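# Carry the golf-ball tray onto the empty stand

## Task

Transfer the tray, together with both of its golf-ball boxes, onto the stand that is empty. It is done when the tray sits level on that stand, overhanging its edge by no more than a few centimetres, both boxes are upright on the tray, no ball has left its box, and the grippers have released everything and pulled away.

## Robot and tools

Robot: two UR12e-type arms, left_arm and right_arm, each carrying a Robotiq 2F-85 two-finger gripper. left_arm's base is at about (-0.061, +0.611, +0.062) m and right_arm's at about (+0.003, -0.523, +0.062) m. A camera stand is fixed behind the arms, and the table edge matters: nothing may end up off the table.

Frames. The scene frame has its origin at table-top height between the arms, +z up, +x out over the table, and left_arm on the +y side. Image left and right do not match arm names. Reported hand positions (metres), quaternions (wxyz) and velocities use the scene frame and can be a few centimetres off. Every commanded offset, however, uses the axes of that arm's own current Hand target. On the gripper, +z points along the fingers and the fingers close along y; end_effector_position is the point between the closed pads.

execute_actions(actions, cameras). actions holds up to 15 actions; each is a table of up to 15 rows, one row per 1/30 s step, and a short table repeats its final row to fill 15 steps. Each row is one flat list of 18 numbers, all in [-1, 1], covering both arms even if one is idle: left dx, dy, dz, rx, ry, rz, gripper position, force_limit, speed, then the same nine for the right arm. dx..rz are an offset, not a pose: they count from that arm's Hand target as it stood when the action began (every row counts from that same start, not from the row before). Scale: 1.0 equals 0.6 m or 180 degrees; rx, ry, rz form one rotation vector. Repeating an offset in a new action moves further. Six zeros re-request the current Hand target. Images return only if actions is empty or cameras lists names (cam_head_left, cam_head_right, cam_high, cam_low, cam_left_wrist, cam_right_wrist, or "all").

Gripper numbers are absolute settings, not offsets. position +1 is fully open (85 mm), about -0.8 is pads touching, -1 closes until blocked. force_limit and speed (both start at +1) shape the grip: slow closes grip lightly, starting well open and closing fast grips hardest. Pad speed runs about 20 mm/s at -1 up to 150 at +1. To keep a gripper unchanged, resend its last three numbers; 0 is a real command. A new force_limit or speed only takes effect after the position number changes by 0.01 or more.

move(target, speed, blend, stop_force, zero, blocking, cameras). target is one 18-number row or a list of up to 15 rows; the pose numbers are offsets from each arm's Hand target at the move's start, in that target's own axes, same scale as above, and every row in a list counts from that same start. The paths are straight, end together, take at least 0.5 s and stop after 10 s. speed is m/s (0.002 to 3.2, default 0.25; turning up to twice that in rad/s), one value or one per target. blend (m) rounds corners in a list; 0 stops at each. stop_force (4 to 120 N, shared by both arms) ends an arm's path when its wrist sensor feels that much push; do not rely on it when the gripper rotates, and leave it out when moving away from something you press on. zero (only with stop_force) re-zeroes before the move. blocking=false returns after about 0.5 s while the move continues (not allowed with stop_force). The result adds a move: line: done, off_target, moving, held or fault, plus limits (paced = pose clipped, held = steps withheld). Moves do not avoid obstacles or the other arm; route around each arm's own base.

wait(seconds 0 to 10) lets time pass holding commands. stop() brakes a running move. zoom_image(camera, region [x0, y0, x1, y1] pixels, at most 504 x 504) enlarges part of the newest image from that camera. zero_wrist_force(arm) subtracts the present wrist reading. read_manual(section) gives licence text only. finished_scene(scene = current scene number) ends the scene irreversibly.

Results: per arm, end_effector_position, quaternion, velocities (omitted when joint velocities read within noise), Hand target (the last commanded pose after clipping; next offsets count from it), Joint positions and torques, Wrist force/torque along the gripper axes plus the peak since last shown, and gripper position_measured in counts (3 open, about 78 = 60 mm, 130 = 40 mm, 180 = 20 mm, 230 pads meet). object_status: 0 moving, 1 blocked while opening, 2 blocked while closing (a real grip), 3 reached the asked position. A gripper may rest short of its Hand target; send the missing distance as an offset. Orientation commands are clipped to 32 degrees from the measured one per step.

Avoid: dropping the tray or tilting it so balls spill or boxes fall; releasing it while it still moves; hitting fixed or heavy things or pressing the arms into each other; overshooting into firm contact (arms are stiff). An external force near 150 N or a joint torque at its limit (wrist joints only about 33 to 37 N m, held weight included) stops the arm for 10 s. Long holding or stretching heats motors; a MOTOR HOT line warns, and at 85 °C the arm brakes for 30 to 60 s. Set the tray down level, open the grippers, then lift clear.

Each tool is called after "Call:" by a JSON object that holds its "name" and its "arguments".

## Session

Call:
{"name": "execute_actions", "arguments": {"actions": []}}

Scene clock: 0.00 s.
left_arm: end_effector_position=(+0.7102, +0.2982, +0.3607) position_measured=3 object_status=3 end_effector_quat_wxyz=(+0.078, +0.952, -0.259, +0.145) | right_arm: end_effector_position=(+0.9910, -0.4860, +0.3856) position_measured=3 object_status=3 end_effector_quat_wxyz=(-0.137, +0.764, -0.122, +0.619)
Joint positions: left_arm=[-0.623 -1.404 1.868 -2.36 -1.63 -3.195] | right_arm=[3.418 -2.1 -1.942 0.698 1.358 -2.721]
Joint velocities: within noise
Joint torques (N m): no reading
Wrist force (N): no reading
Wrist torque (N m): no reading
Wrist force, peak (N): no reading
Hand target: left_arm +0.7102, +0.2982, +0.3607; +0.078, +0.952, -0.259, +0.145 | right_arm +0.9910, -0.4860, +0.3856; -0.137, +0.764, -0.122, +0.619
Tool commands: left_gripper/position=+1.0 left_gripper/force_limit=+1.0 left_gripper/speed=+1.0 right_gripper/position=+1.0 right_gripper/force_limit=+1.0 right_gripper/speed=+1.0

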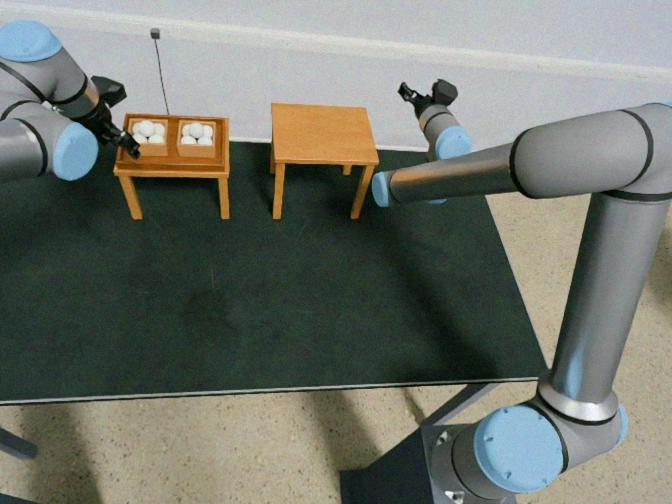

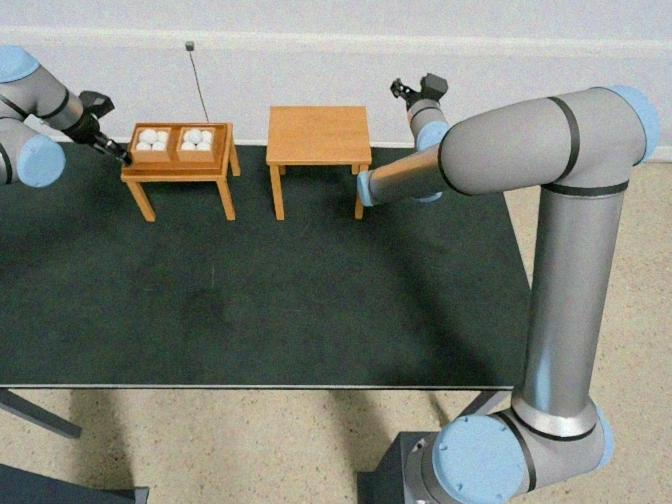

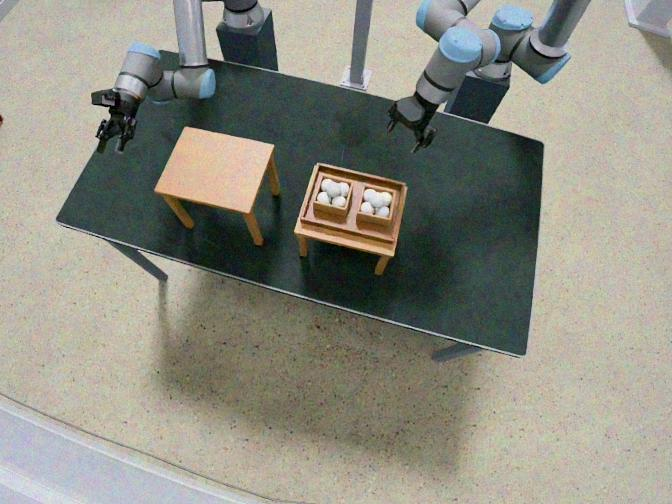

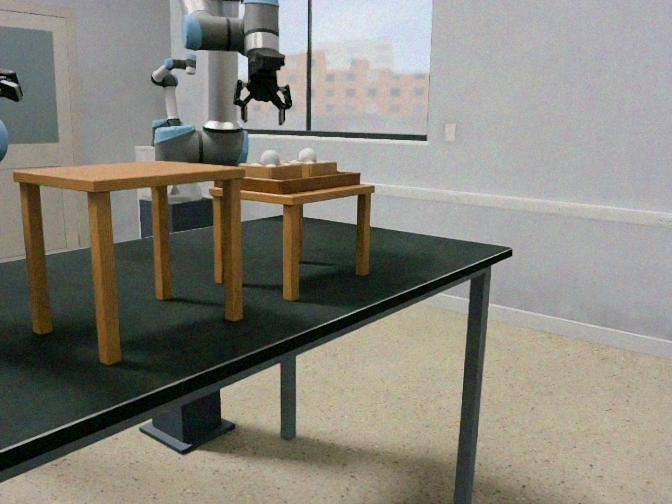

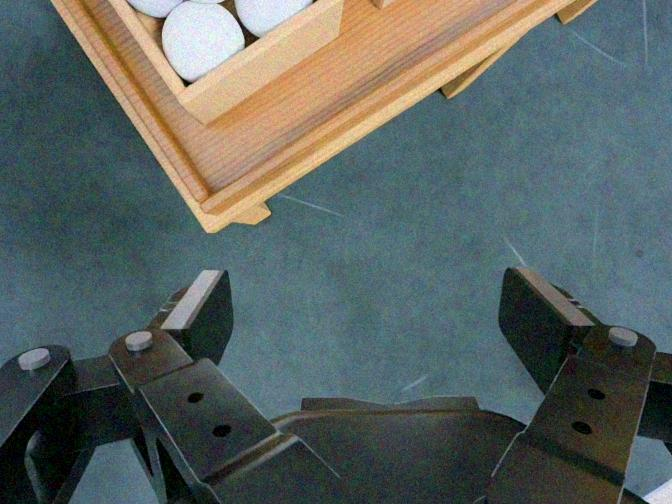

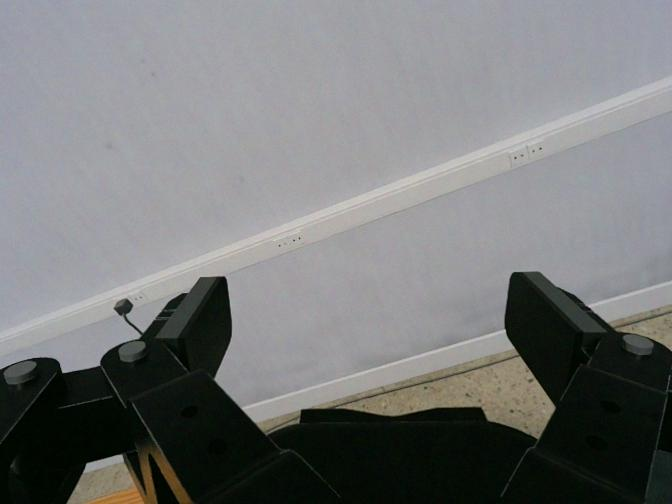

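Call:
{"name": "move", "arguments": {"target": [0.4548,0.0398,-0.3022,0.0785,0.0145,-0.1557,1,1,1,0.2313,-0.3642,-0.2438,-0.076,-0.3187,-0.0961,1,1,1], "speed": 0.35, "cameras": ["all"]}}

Scene clock: 127.63 s.
left_arm: end_effector_position=(+0.8799, +0.1899, +0.6202) position_measured=3 object_status=3 end_effector_quat_wxyz=(+0.000, +0.985, +0.000, +0.174) | right_arm: end_effector_position=(+0.8798, -0.3404, +0.6197) position_measured=3 object_status=3 end_effector_quat_wxyz=(-0.001, +0.985, +0.000, +0.174)
Joint positions: left_arm=[-0.696 -1.165 1.08 -1.768 -1.362 -3.76] | right_arm=[3.591 -1.728 -1.412 -1.255 1.423 -2.716]
Joint torques (N m): left_arm=[-9.15 -63.17 -70.24 -1.76 2.92 -4.23] | right_arm=[14.21 47.81 68.17 1.17 2.04 2.45]
Wrist force (N): left_arm=[-0.2 0.6 0.3] | right_arm=[-1.0 -0.1 0.5]
Wrist torque (N m): left_arm=[0.09 -0.01 0.04] | right_arm=[0.27 0.31 -0.37]
Wrist force, peak (N): left_arm=[-1.7 -0.2 1.2] | right_arm=[-1.2 0.9 1.6]
Hand target: left_arm +0.8799, +0.1899, +0.6202; +0.000, +0.985, +0.000, +0.174 | right_arm +0.8798, -0.3404, +0.6197; -0.001, +0.985, +0.000, +0.174
Off the commanded pose: left_arm 0.000 m, 0 deg | right_arm 0.000 m, 0 deg.
move: done

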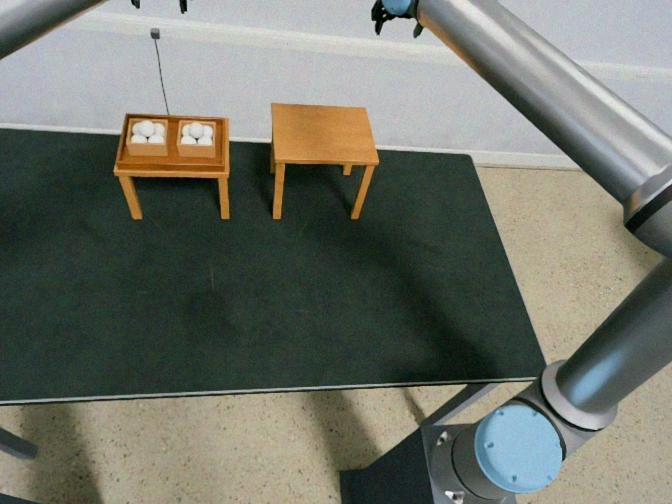

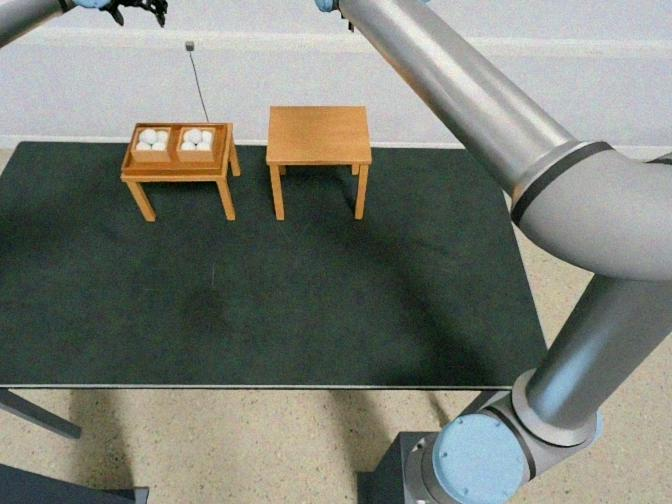

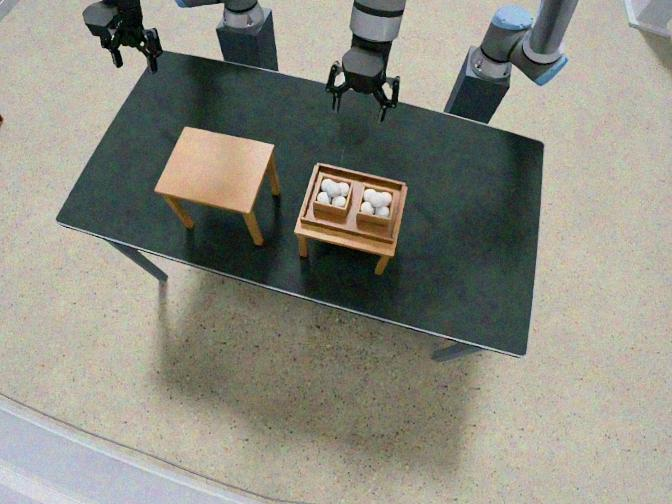

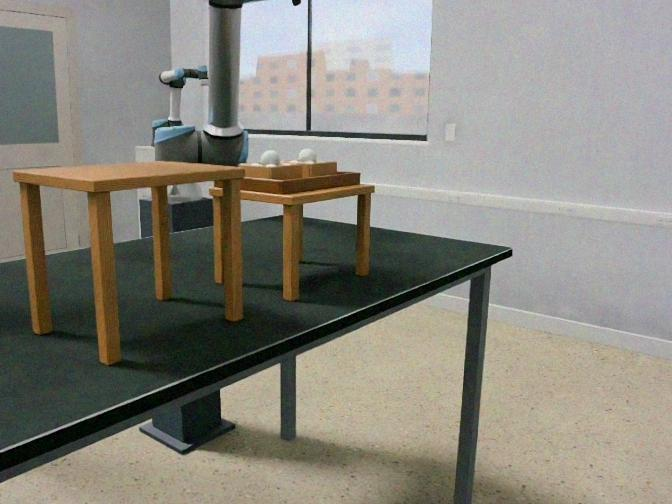

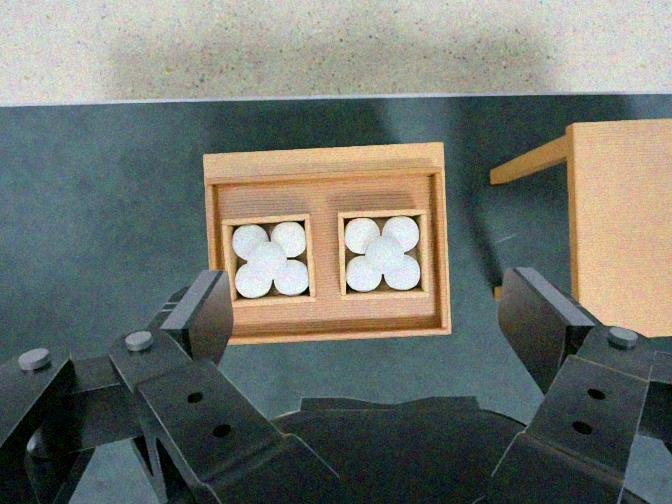

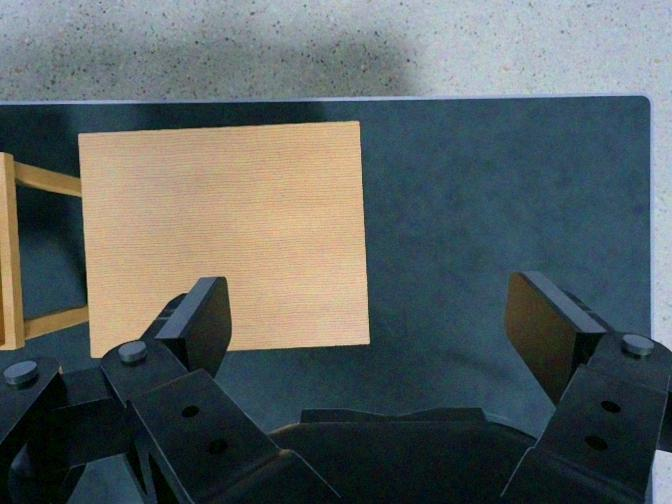

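Call:
{"name": "zoom_image", "arguments": {"camera": "cam_left_wrist", "region": [190, 130, 470, 355]}}

Call:
{"name": "zoom_image", "arguments": {"camera": "cam_low", "region": [190, 130, 400, 310]}}

Call:
{"name": "zoom_image", "arguments": {"camera": "cam_right_wrist", "region": [0, 100, 400, 400]}}

Scaled by 1.800 from the camera's 672x504 image, which has a finer 960x720 frame.

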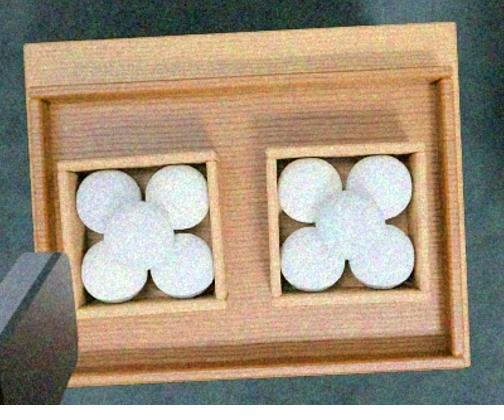

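Scaled by 2.400 from the camera's 672x504 image, which has a finer 960x720 frame.

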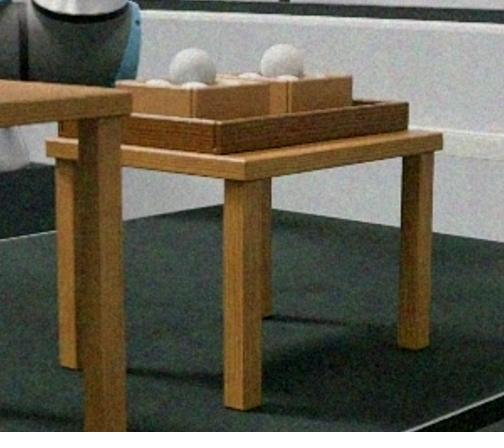

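Scaled by 1.260 from the camera's 672x504 image, which has a finer 960x720 frame.

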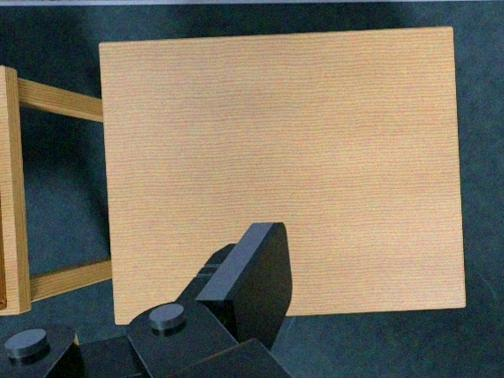

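Call:
{"name": "zoom_image", "arguments": {"camera": "cam_left_wrist", "region": [400, 135, 460, 195]}}

Call:
{"name": "zoom_image", "arguments": {"camera": "cam_left_wrist", "region": [400, 295, 460, 355]}}

Call:
{"name": "zoom_image", "arguments": {"camera": "cam_left_wrist", "region": [195, 140, 275, 220]}}

Call:
{"name": "zoom_image", "arguments": {"camera": "cam_low", "region": [270, 140, 390, 220]}}

Scaled by 8.400 from the camera's 672x504 image, which has a finer 960x720 frame.

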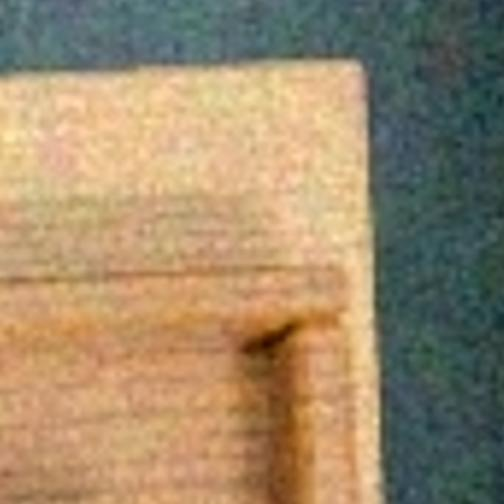

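Scaled by 8.400 from the camera's 672x504 image, which has a finer 960x720 frame.

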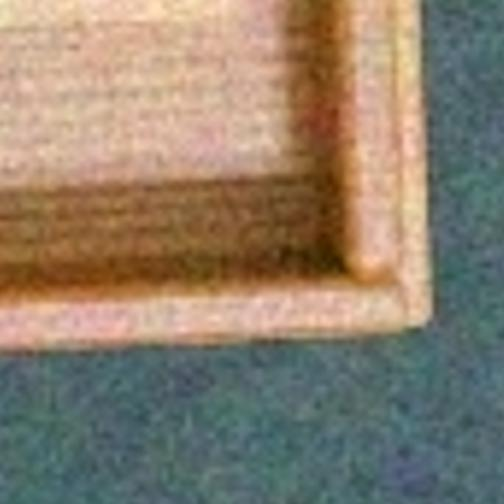

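Scaled by 6.300 from the camera's 672x504 image, which has a finer 960x720 frame.

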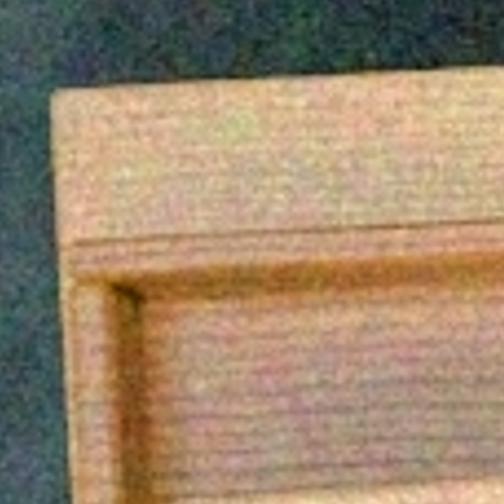

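Scaled by 4.200 from the camera's 672x504 image, which has a finer 960x720 frame.

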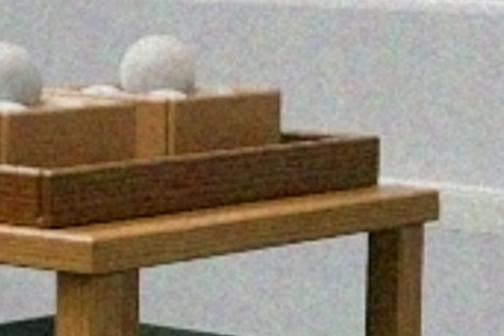

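Call:
{"name": "move", "arguments": {"target": [-0.0276,-0.2685,0.4515,0.0025,-0.1111,-0.0143,0.05,1,0,-0.2605,-0.6907,0.3658,0.0025,-0.1111,-0.0143,0.05,1,0], "speed": 0.3, "cameras": ["all"]}}

Scene clock: 270.00 s.
left_arm: end_effector_position=(+0.9570, +0.3510, +0.3603) position_measured=123 object_status=3 end_effector_quat_wxyz=(+0.000, +1.000, +0.023, +0.000) | right_arm: end_effector_position=(+0.8082, +0.0741, +0.3608) position_measured=123 object_status=3 end_effector_quat_wxyz=(-0.001, +1.000, +0.023, +0.000)
Joint positions: left_arm=[-0.464 -0.956 1.13 -1.745 -1.57 -3.603] | right_arm=[3.955 -2.1 -1.265 -1.346 1.571 -2.374]
Joint torques (N m): left_arm=[10.38 -78.94 -69.59 -1.43 -2.97 3.21] | right_arm=[12.26 78.92 67.63 0.43 2.74 2.41]
Wrist force (N): left_arm=[0.2 0.6 0.4] | right_arm=[-1.7 -0.6 0.3]
Wrist torque (N m): left_arm=[0.06 -0.01 -0.13] | right_arm=[0.20 0.52 -0.49]
Wrist force, peak (N): left_arm=[-0.3 1.2 -1.7] | right_arm=[-2.3 -2.4 1.4]
Hand target: left_arm +0.9570, +0.3511, +0.3601; +0.000, +1.000, +0.023, +0.000 | right_arm +0.8082, +0.0744, +0.3606; -0.001, +1.000, +0.023, +0.000
Off the commanded pose: left_arm 0.000 m, 0 deg | right_arm 0.000 m, 0 deg.
move: done

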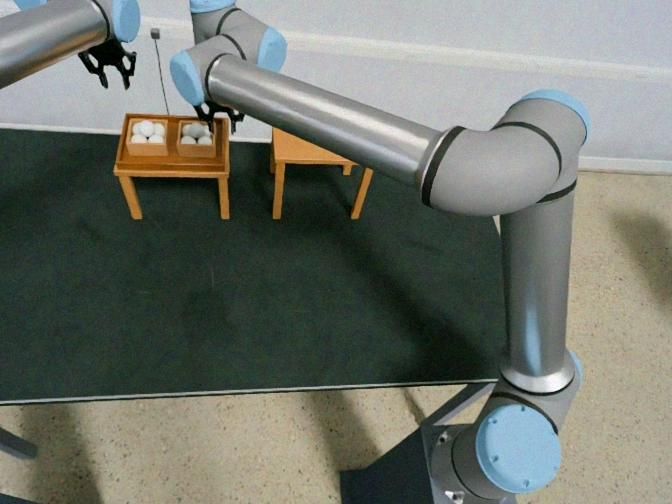

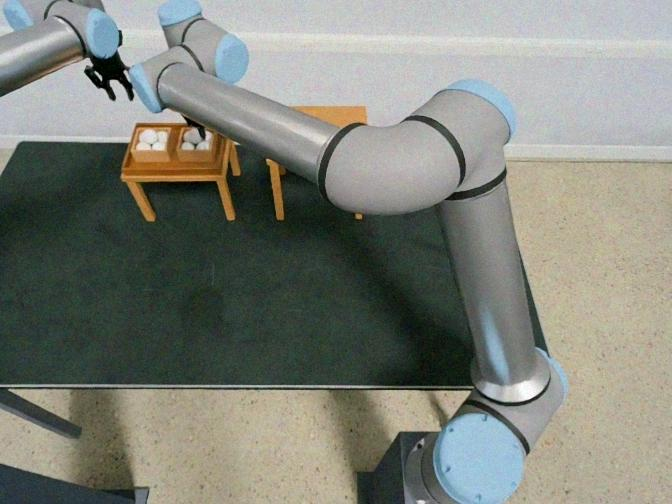

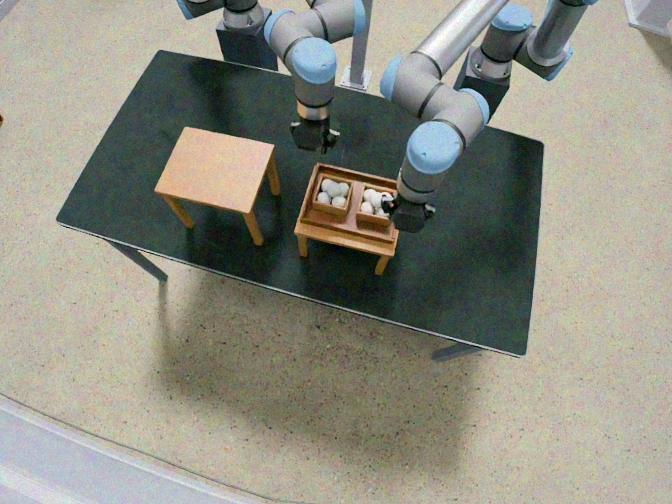

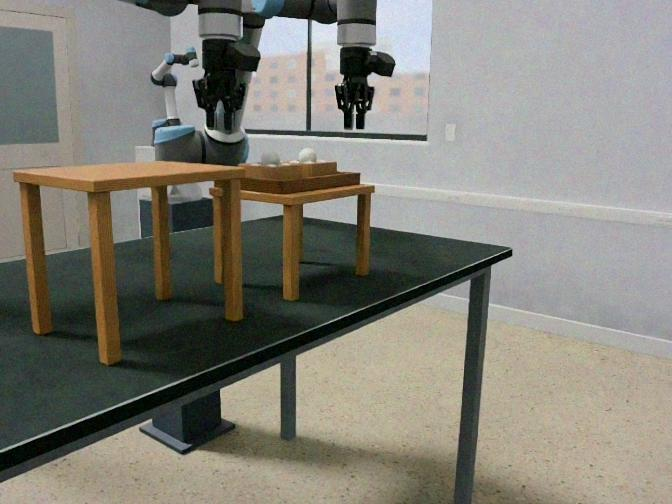

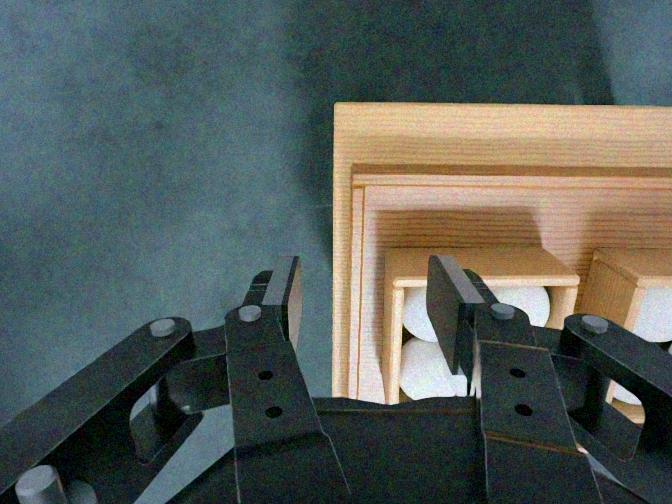

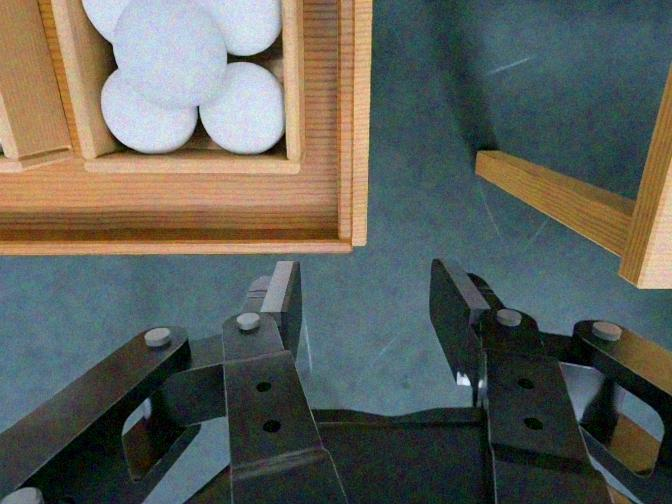

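Call:
{"name": "zoom_image", "arguments": {"camera": "cam_left_wrist", "region": [320, 150, 420, 300]}}

Call:
{"name": "zoom_image", "arguments": {"camera": "cam_right_wrist", "region": [270, 130, 390, 270]}}

Scaled by 3.360 from the camera's 672x504 image, which has a finer 960x720 frame.

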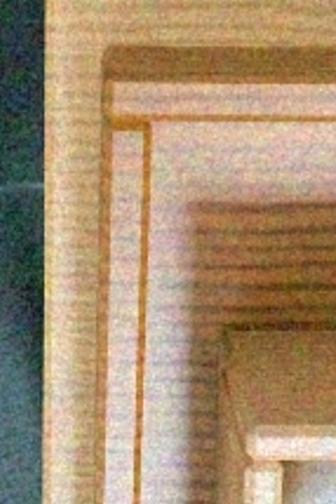

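Scaled by 3.600 from the camera's 672x504 image, which has a finer 960x720 frame.

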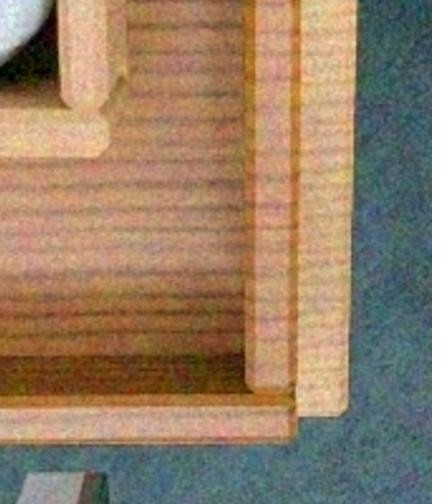

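Call:
{"name": "move", "arguments": {"target": [-0.01,0.0032,0.1167,0,0,0,0.05,1,0,0.005,-0.0052,0.1167,0,0,0,0.05,1,0], "speed": 0.2, "cameras": ["cam_left_wrist","cam_right_wrist","cam_low"]}}

Scene clock: 313.63 s.
left_arm: end_effector_position=(+0.9511, +0.3490, +0.2903) position_measured=123 object_status=3 end_effector_quat_wxyz=(+0.000, +1.000, +0.023, +0.000) end_effector_velocity=(+0.001, +0.000, -0.002) end_effector_angular_velocity=(+0.000, -0.002, +0.000) | right_arm: end_effector_position=(+0.8110, +0.0778, +0.2909) position_measured=123 object_status=3 end_effector_quat_wxyz=(-0.001, +1.000, +0.023, +0.000)
Joint positions: left_arm=[-0.468 -0.937 1.224 -1.858 -1.57 -3.608] | right_arm=[3.955 -2.14 -1.33 -1.242 1.572 -2.374]
Joint velocities: left_arm=[0 0.001 0.002 -0.005 0.001 0] | right_arm=[within noise]
Joint torques (N m): left_arm=[-9.82 -77.13 -39.22 -7.26 0.99 -3.22] | right_arm=[12.96 78.11 35.43 10.2 -0.17 2.06]
Wrist force (N): left_arm=[-0.1 0.9 0.3] | right_arm=[-1.8 -0.6 0.2]
Wrist torque (N m): left_arm=[0.10 0.04 -0.14] | right_arm=[0.20 0.52 -0.46]
Wrist force, peak (N): left_arm=[-0.3 0.7 2.1] | right_arm=[-2.4 -0.3 -2.2]
Hand target: left_arm +0.9511, +0.3490, +0.2901; +0.000, +1.000, +0.023, +0.000 | right_arm +0.8110, +0.0778, +0.2906; -0.001, +1.000, +0.023, +0.000
Off the commanded pose: left_arm 0.000 m, 0 deg | right_arm 0.000 m, 0 deg.
move: done
Images, in order (width x height): cam_low 672x504, cam_left_wrist 672x504, cam_right_wrist 672x504.

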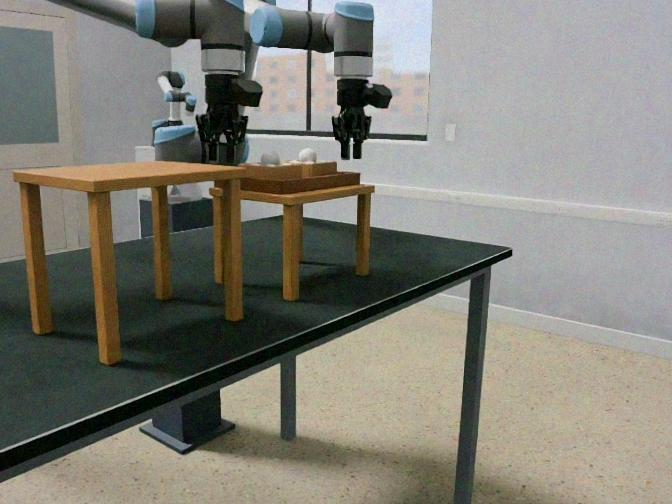

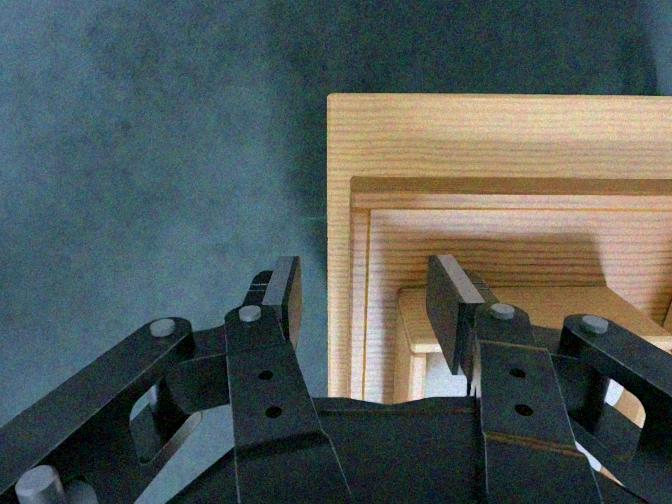

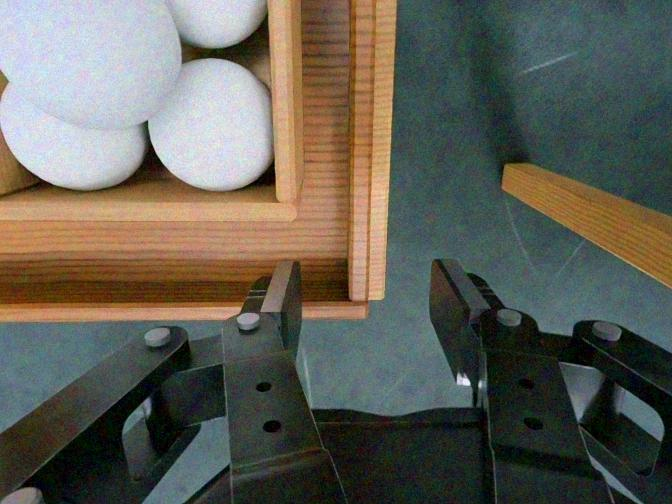

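Call:
{"name": "move", "arguments": {"target": [0,0,0.1167,0,0,0,0.05,1,0,0,0,0.1167,0,0,0,0.05,1,0], "speed": 0.025, "stop_force": 8, "cameras": ["cam_left_wrist","cam_right_wrist"]}}

Scene clock: 326.10 s.
left_arm: end_effector_position=(+0.9511, +0.3490, +0.2406) position_measured=123 object_status=3 end_effector_quat_wxyz=(+0.000, +1.000, +0.023, +0.000) | right_arm: end_effector_position=(+0.8111, +0.0778, +0.2435) position_measured=123 object_status=3 end_effector_quat_wxyz=(-0.001, +1.000, +0.023, +0.000)
Joint positions: left_arm=[-0.468 -0.91 1.27 -1.931 -1.57 -3.608] | right_arm=[3.955 -2.168 -1.372 -1.171 1.572 -2.374]
Joint torques (N m): left_arm=[0.03 -105.24 -62.37 -1.56 0.39 -0.17] | right_arm=[13.22 88.46 52.94 -1.55 0.25 1.83]
Wrist force (N): left_arm=[0.9 1.2 -4.2] | right_arm=[1.7 -2.0 -12.4]
Wrist torque (N m): left_arm=[-0.05 0.10 -0.17] | right_arm=[0.50 0.68 -0.37]
Wrist force, peak (N): left_arm=[-7.7 -5.7 -39.1] | right_arm=[-9.3 8.5 -41.1]
Hand target: left_arm +0.9511, +0.3490, +0.2406; +0.000, +1.000, +0.023, +0.000 (not the last commanded pose) | right_arm +0.8111, +0.0778, +0.2435; -0.001, +1.000, +0.023, +0.000 (not the last commanded pose)
Off the commanded pose: left_arm 0.021 m, 0 deg | right_arm 0.023 m, 0 deg.
move: contact (left_arm, right_arm)
Images, in order (width x height): cam_left_wrist 672x504, cam_right_wrist 672x504.

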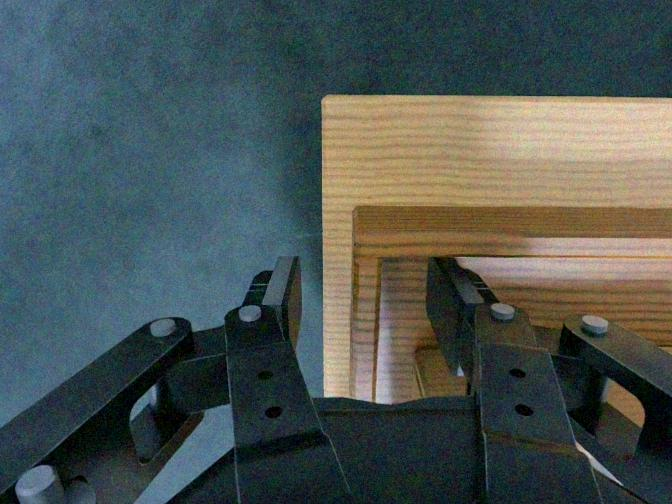

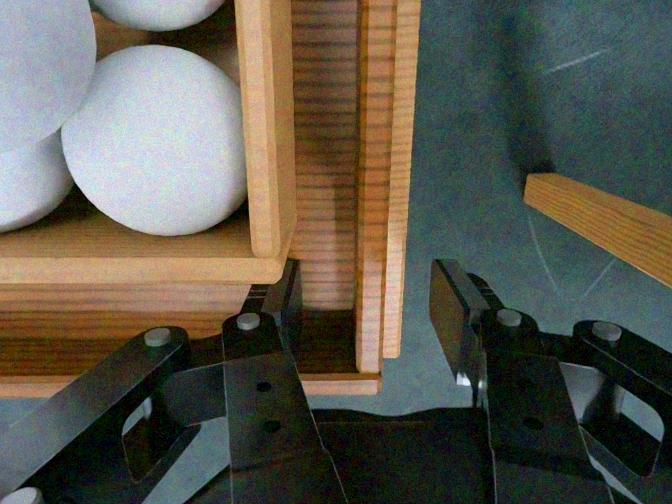

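Call:
{"name": "move", "arguments": {"target": [[0,0,-0.0067,0,0,0,0.05,1,0,0,0,-0.0067,0,0,0,0.05,1,0],[0,0,-0.0067,0,0,0,-1,-0.2,-1,0,0,-0.0067,0,0,0,-1,-0.2,-1]], "speed": 0.05, "cameras": ["cam_left_wrist","cam_right_wrist"]}}

Scene clock: 336.93 s.
left_arm: end_effector_position=(+0.9511, +0.3490, +0.2446) position_measured=211 object_status=0 end_effector_quat_wxyz=(+0.000, +1.000, +0.023, +0.000) | right_arm: end_effector_position=(+0.8111, +0.0778, +0.2475) position_measured=211 object_status=0 end_effector_quat_wxyz=(-0.001, +1.000, +0.023, +0.000)
Joint positions: left_arm=[-0.468 -0.912 1.267 -1.925 -1.57 -3.608] | right_arm=[3.955 -2.165 -1.369 -1.177 1.572 -2.374]
Joint torques (N m): left_arm=[-8.46 -106.98 -65.61 -2.14 0.9 -0.95] | right_arm=[7.91 97.3 62.88 1.2 0.19 -0.86]
Wrist force (N): left_arm=[-0.1 -4.4 -1.7] | right_arm=[-3.2 2.7 -2.5]
Wrist torque (N m): left_arm=[-0.06 -0.07 0.31] | right_arm=[0.39 0.56 -0.02]
Wrist force, peak (N): left_arm=[-0.7 -4.9 -2.0] | right_arm=[2.1 -1.7 -12.8]
Hand target: left_arm +0.9511, +0.3490, +0.2446; +0.000, +1.000, +0.023, +0.000 | right_arm +0.8111, +0.0778, +0.2475; -0.001, +1.000, +0.023, +0.000
Off the commanded pose: left_arm 0.000 m, 0 deg | right_arm 0.000 m, 0 deg.
move: done
Images, in order (width x height): cam_left_wrist 672x504, cam_right_wrist 672x504.

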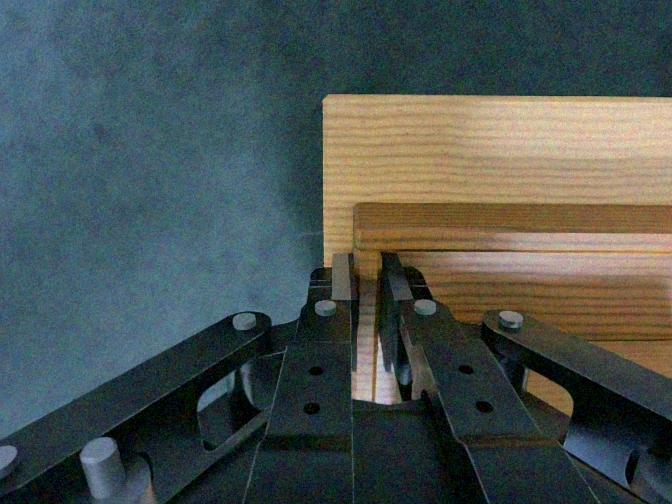

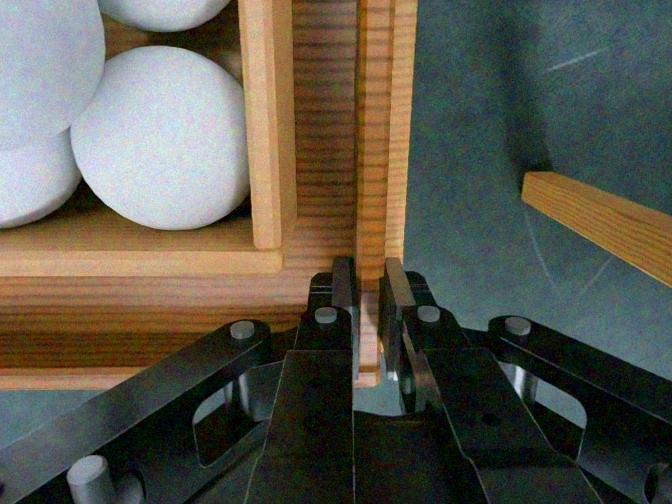

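Call:
{"name": "move", "arguments": {"target": [0,0,-0.0333,0,0,0,-1,-0.2,-1,0,0,-0.0333,0,0,0,-1,-0.2,-1], "speed": 0.05, "cameras": ["cam_left_wrist","cam_right_wrist","cam_low"]}}

Scene clock: 340.43 s.
left_arm: end_effector_position=(+0.9511, +0.3490, +0.2643) position_measured=211 object_status=2 end_effector_quat_wxyz=(+0.000, +1.000, +0.023, +0.000) | right_arm: end_effector_position=(+0.8110, +0.0778, +0.2672) position_measured=211 object_status=2 end_effector_quat_wxyz=(-0.001, +1.000, +0.023, +0.000)
Joint positions: left_arm=[-0.468 -0.924 1.249 -1.896 -1.57 -3.608] | right_arm=[3.955 -2.153 -1.352 -1.206 1.572 -2.374]
Joint torques (N m): left_arm=[-10.14 -116.49 -72.33 -2.54 0.93 -1.99] | right_arm=[-5.37 109.57 69.83 0.93 -0.36 -1.3]
Wrist force (N): left_arm=[-1.1 -2.9 6.3] | right_arm=[-0.8 2.8 5.2]
Wrist torque (N m): left_arm=[-0.20 0.01 0.27] | right_arm=[0.44 0.60 -0.03]
Wrist force, peak (N): left_arm=[-2.7 -0.8 7.9] | right_arm=[0.1 1.1 7.0]
Hand target: left_arm +0.9511, +0.3490, +0.2646; +0.000, +1.000, +0.023, +0.000 | right_arm +0.8111, +0.0778, +0.2675; -0.001, +1.000, +0.023, +0.000
Off the commanded pose: left_arm 0.000 m, 0 deg | right_arm 0.000 m, 0 deg.
move: done
Images, in order (width x height): cam_low 672x504, cam_left_wrist 672x504, cam_right_wrist 672x504.

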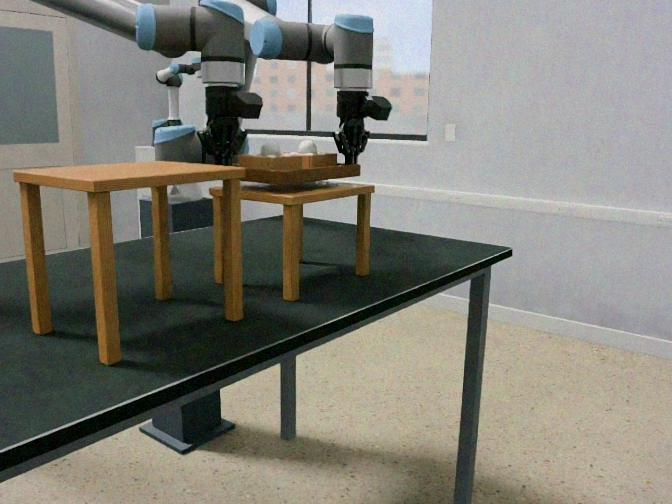

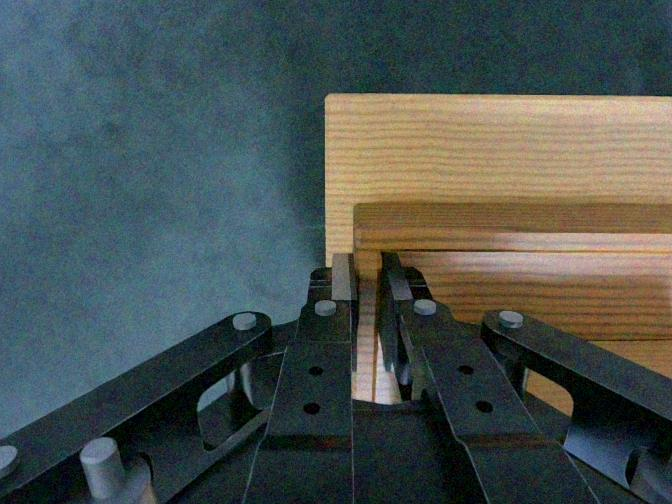

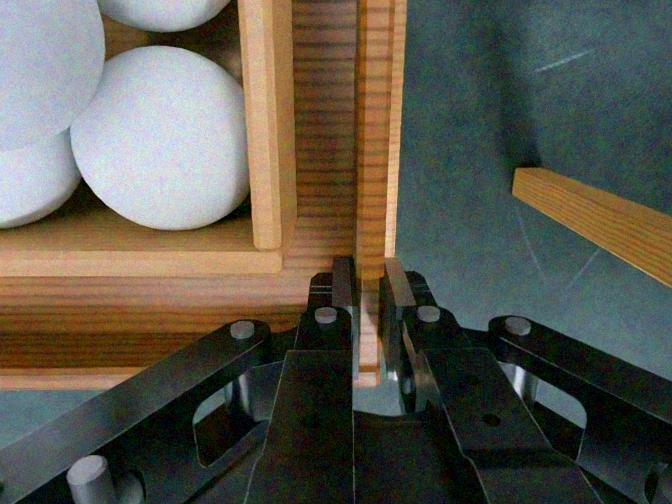

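Call:
{"name": "move", "arguments": {"target": [[0,0,-0.175,0,0,0,-1,-0.2,-1,0,0,-0.175,0,0,0,-1,-0.2,-1],[0.0082,0.2362,-0.175,0,0,0,-1,-0.2,-1,0.0082,0.2362,-0.175,0,0,0,-1,-0.2,-1]], "speed": 0.12, "blend": [0.03,0], "cameras": ["cam_left_wrist","cam_right_wrist","cam_low","cam_high"]}}

Scene clock: 355.00 s.
left_arm: end_effector_position=(+0.9624, +0.2077, +0.3695) position_measured=211 object_status=2 end_effector_quat_wxyz=(+0.000, +1.000, +0.023, +0.000) | right_arm: end_effector_position=(+0.8223, -0.0635, +0.3723) position_measured=211 object_status=2 end_effector_quat_wxyz=(-0.001, +1.000, +0.023, +0.000)
Joint positions: left_arm=[-0.582 -0.865 0.962 -1.668 -1.57 -3.721] | right_arm=[3.84 -1.991 -1.408 -1.312 1.572 -2.489]
Joint torques (N m): left_arm=[-7.07 -92.34 -71.99 -2.1 -0.76 -4.14] | right_arm=[-17.33 92.44 36.84 10.16 2.77 -2.34]
Wrist force (N): left_arm=[-2.0 0.9 6.4] | right_arm=[0.4 -0.6 5.4]
Wrist torque (N m): left_arm=[-0.24 0.02 0.27] | right_arm=[0.57 0.56 -0.12]
Wrist force, peak (N): left_arm=[4.2 -10.5 6.4] | right_arm=[-6.7 9.1 5.1]
Hand target: left_arm +0.9624, +0.2076, +0.3695; +0.000, +1.000, +0.023, +0.000 | right_arm +0.8223, -0.0637, +0.3723; -0.001, +1.000, +0.023, +0.000
Off the commanded pose: left_arm 0.000 m, 0 deg | right_arm 0.000 m, 0 deg.
move: done
Images, in order (width x height): cam_high 672x504, cam_low 672x504, cam_left_wrist 672x504, cam_right_wrist 672x504.

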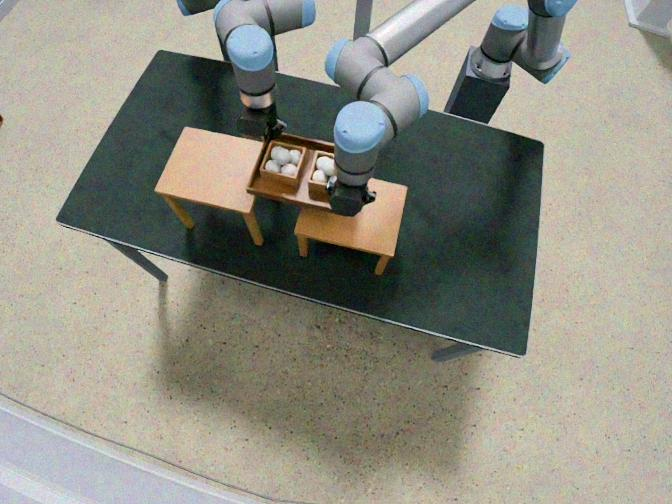

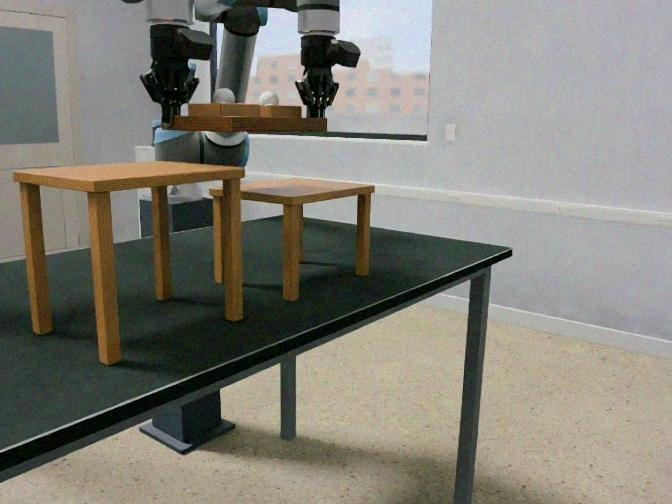

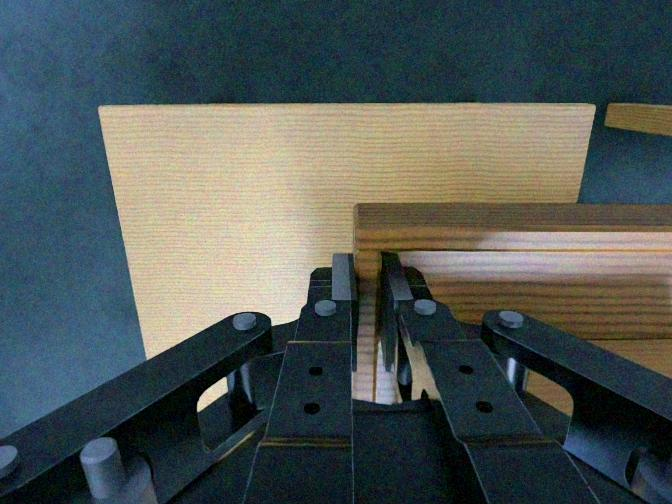

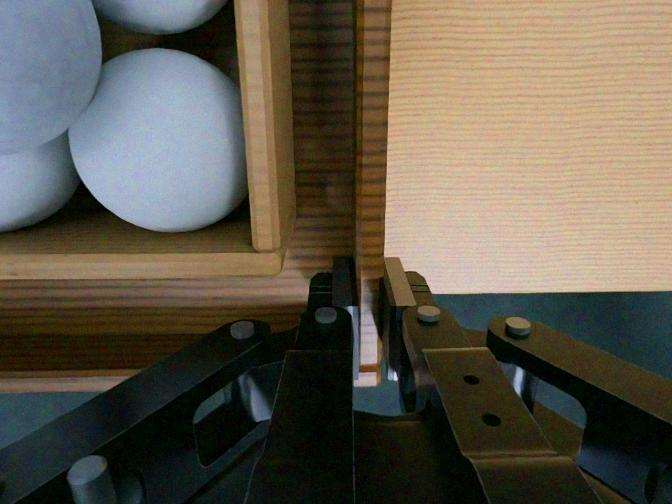

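Call:
{"name": "move", "arguments": {"target": [0.0163,0.4723,0,0,0,0,-1,-0.2,-1,0.0163,0.4723,0,0,0,0,-1,-0.2,-1], "speed": 0.13, "cameras": ["cam_left_wrist","cam_right_wrist","cam_low","cam_high"]}}

Scene clock: 361.10 s.
left_arm: end_effector_position=(+0.9838, -0.0742, +0.3688) position_measured=211 object_status=2 end_effector_quat_wxyz=(+0.006, +1.000, +0.023, +0.008) | right_arm: end_effector_position=(+0.8449, -0.3463, +0.3719) position_measured=211 object_status=2 end_effector_quat_wxyz=(-0.001, +1.000, +0.023, +0.000)
Joint positions: left_arm=[-0.768 -0.369 0.035 -1.257 -1.568 -3.908] | right_arm=[3.552 -1.865 -1.585 -1.262 1.572 -2.777]
Joint torques (N m): left_arm=[-12.2 -112.56 -71.97 -2.98 1.13 -4.64] | right_arm=[-9.61 86.5 41.61 11.51 3.12 -2.89]
Wrist force (N): left_arm=[-0.1 -4.3 6.5] | right_arm=[-1.7 4.4 5.4]
Wrist torque (N m): left_arm=[0.10 -0.28 0.40] | right_arm=[0.23 0.91 -0.06]
Wrist force, peak (N): left_arm=[0.5 -4.2 6.8] | right_arm=[-2.4 2.0 7.4]
Hand target: left_arm +0.9851, -0.0751, +0.3693; +0.000, +1.000, +0.023, +0.000 | right_arm +0.8449, -0.3463, +0.3719; -0.001, +1.000, +0.023, +0.000
Off the commanded pose: left_arm 0.002 m, 1 deg | right_arm 0.000 m, 0 deg.
elbow stopped short (left arm): the move would have taken joint 3 (elbow) straighter than the controller allows.
move: done
Images, in order (width x height): cam_high 672x504, cam_low 672x504, cam_left_wrist 672x504, cam_right_wrist 672x504.

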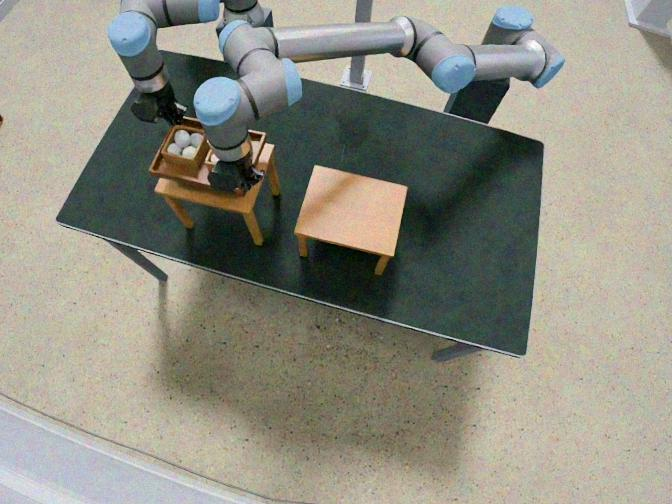

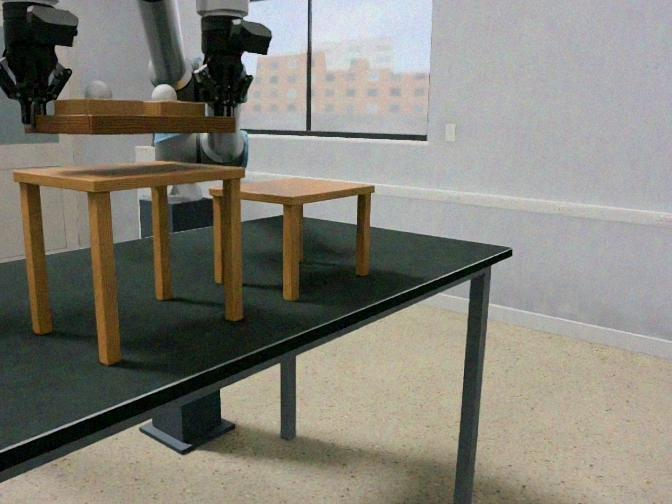

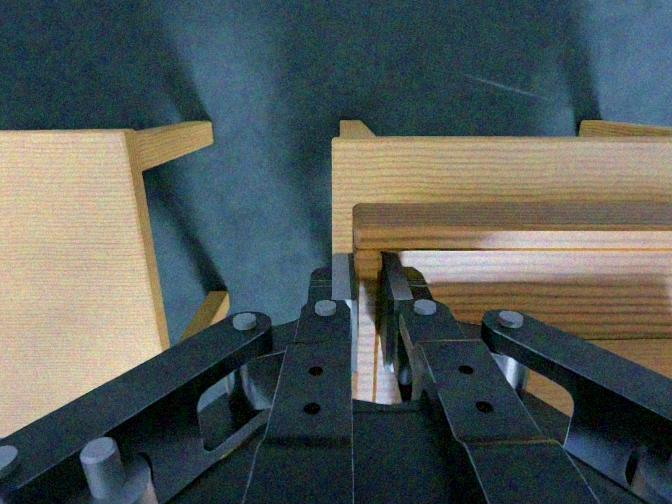

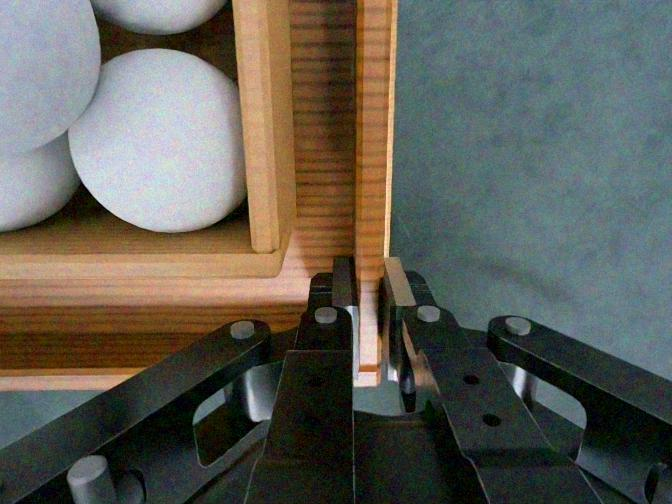

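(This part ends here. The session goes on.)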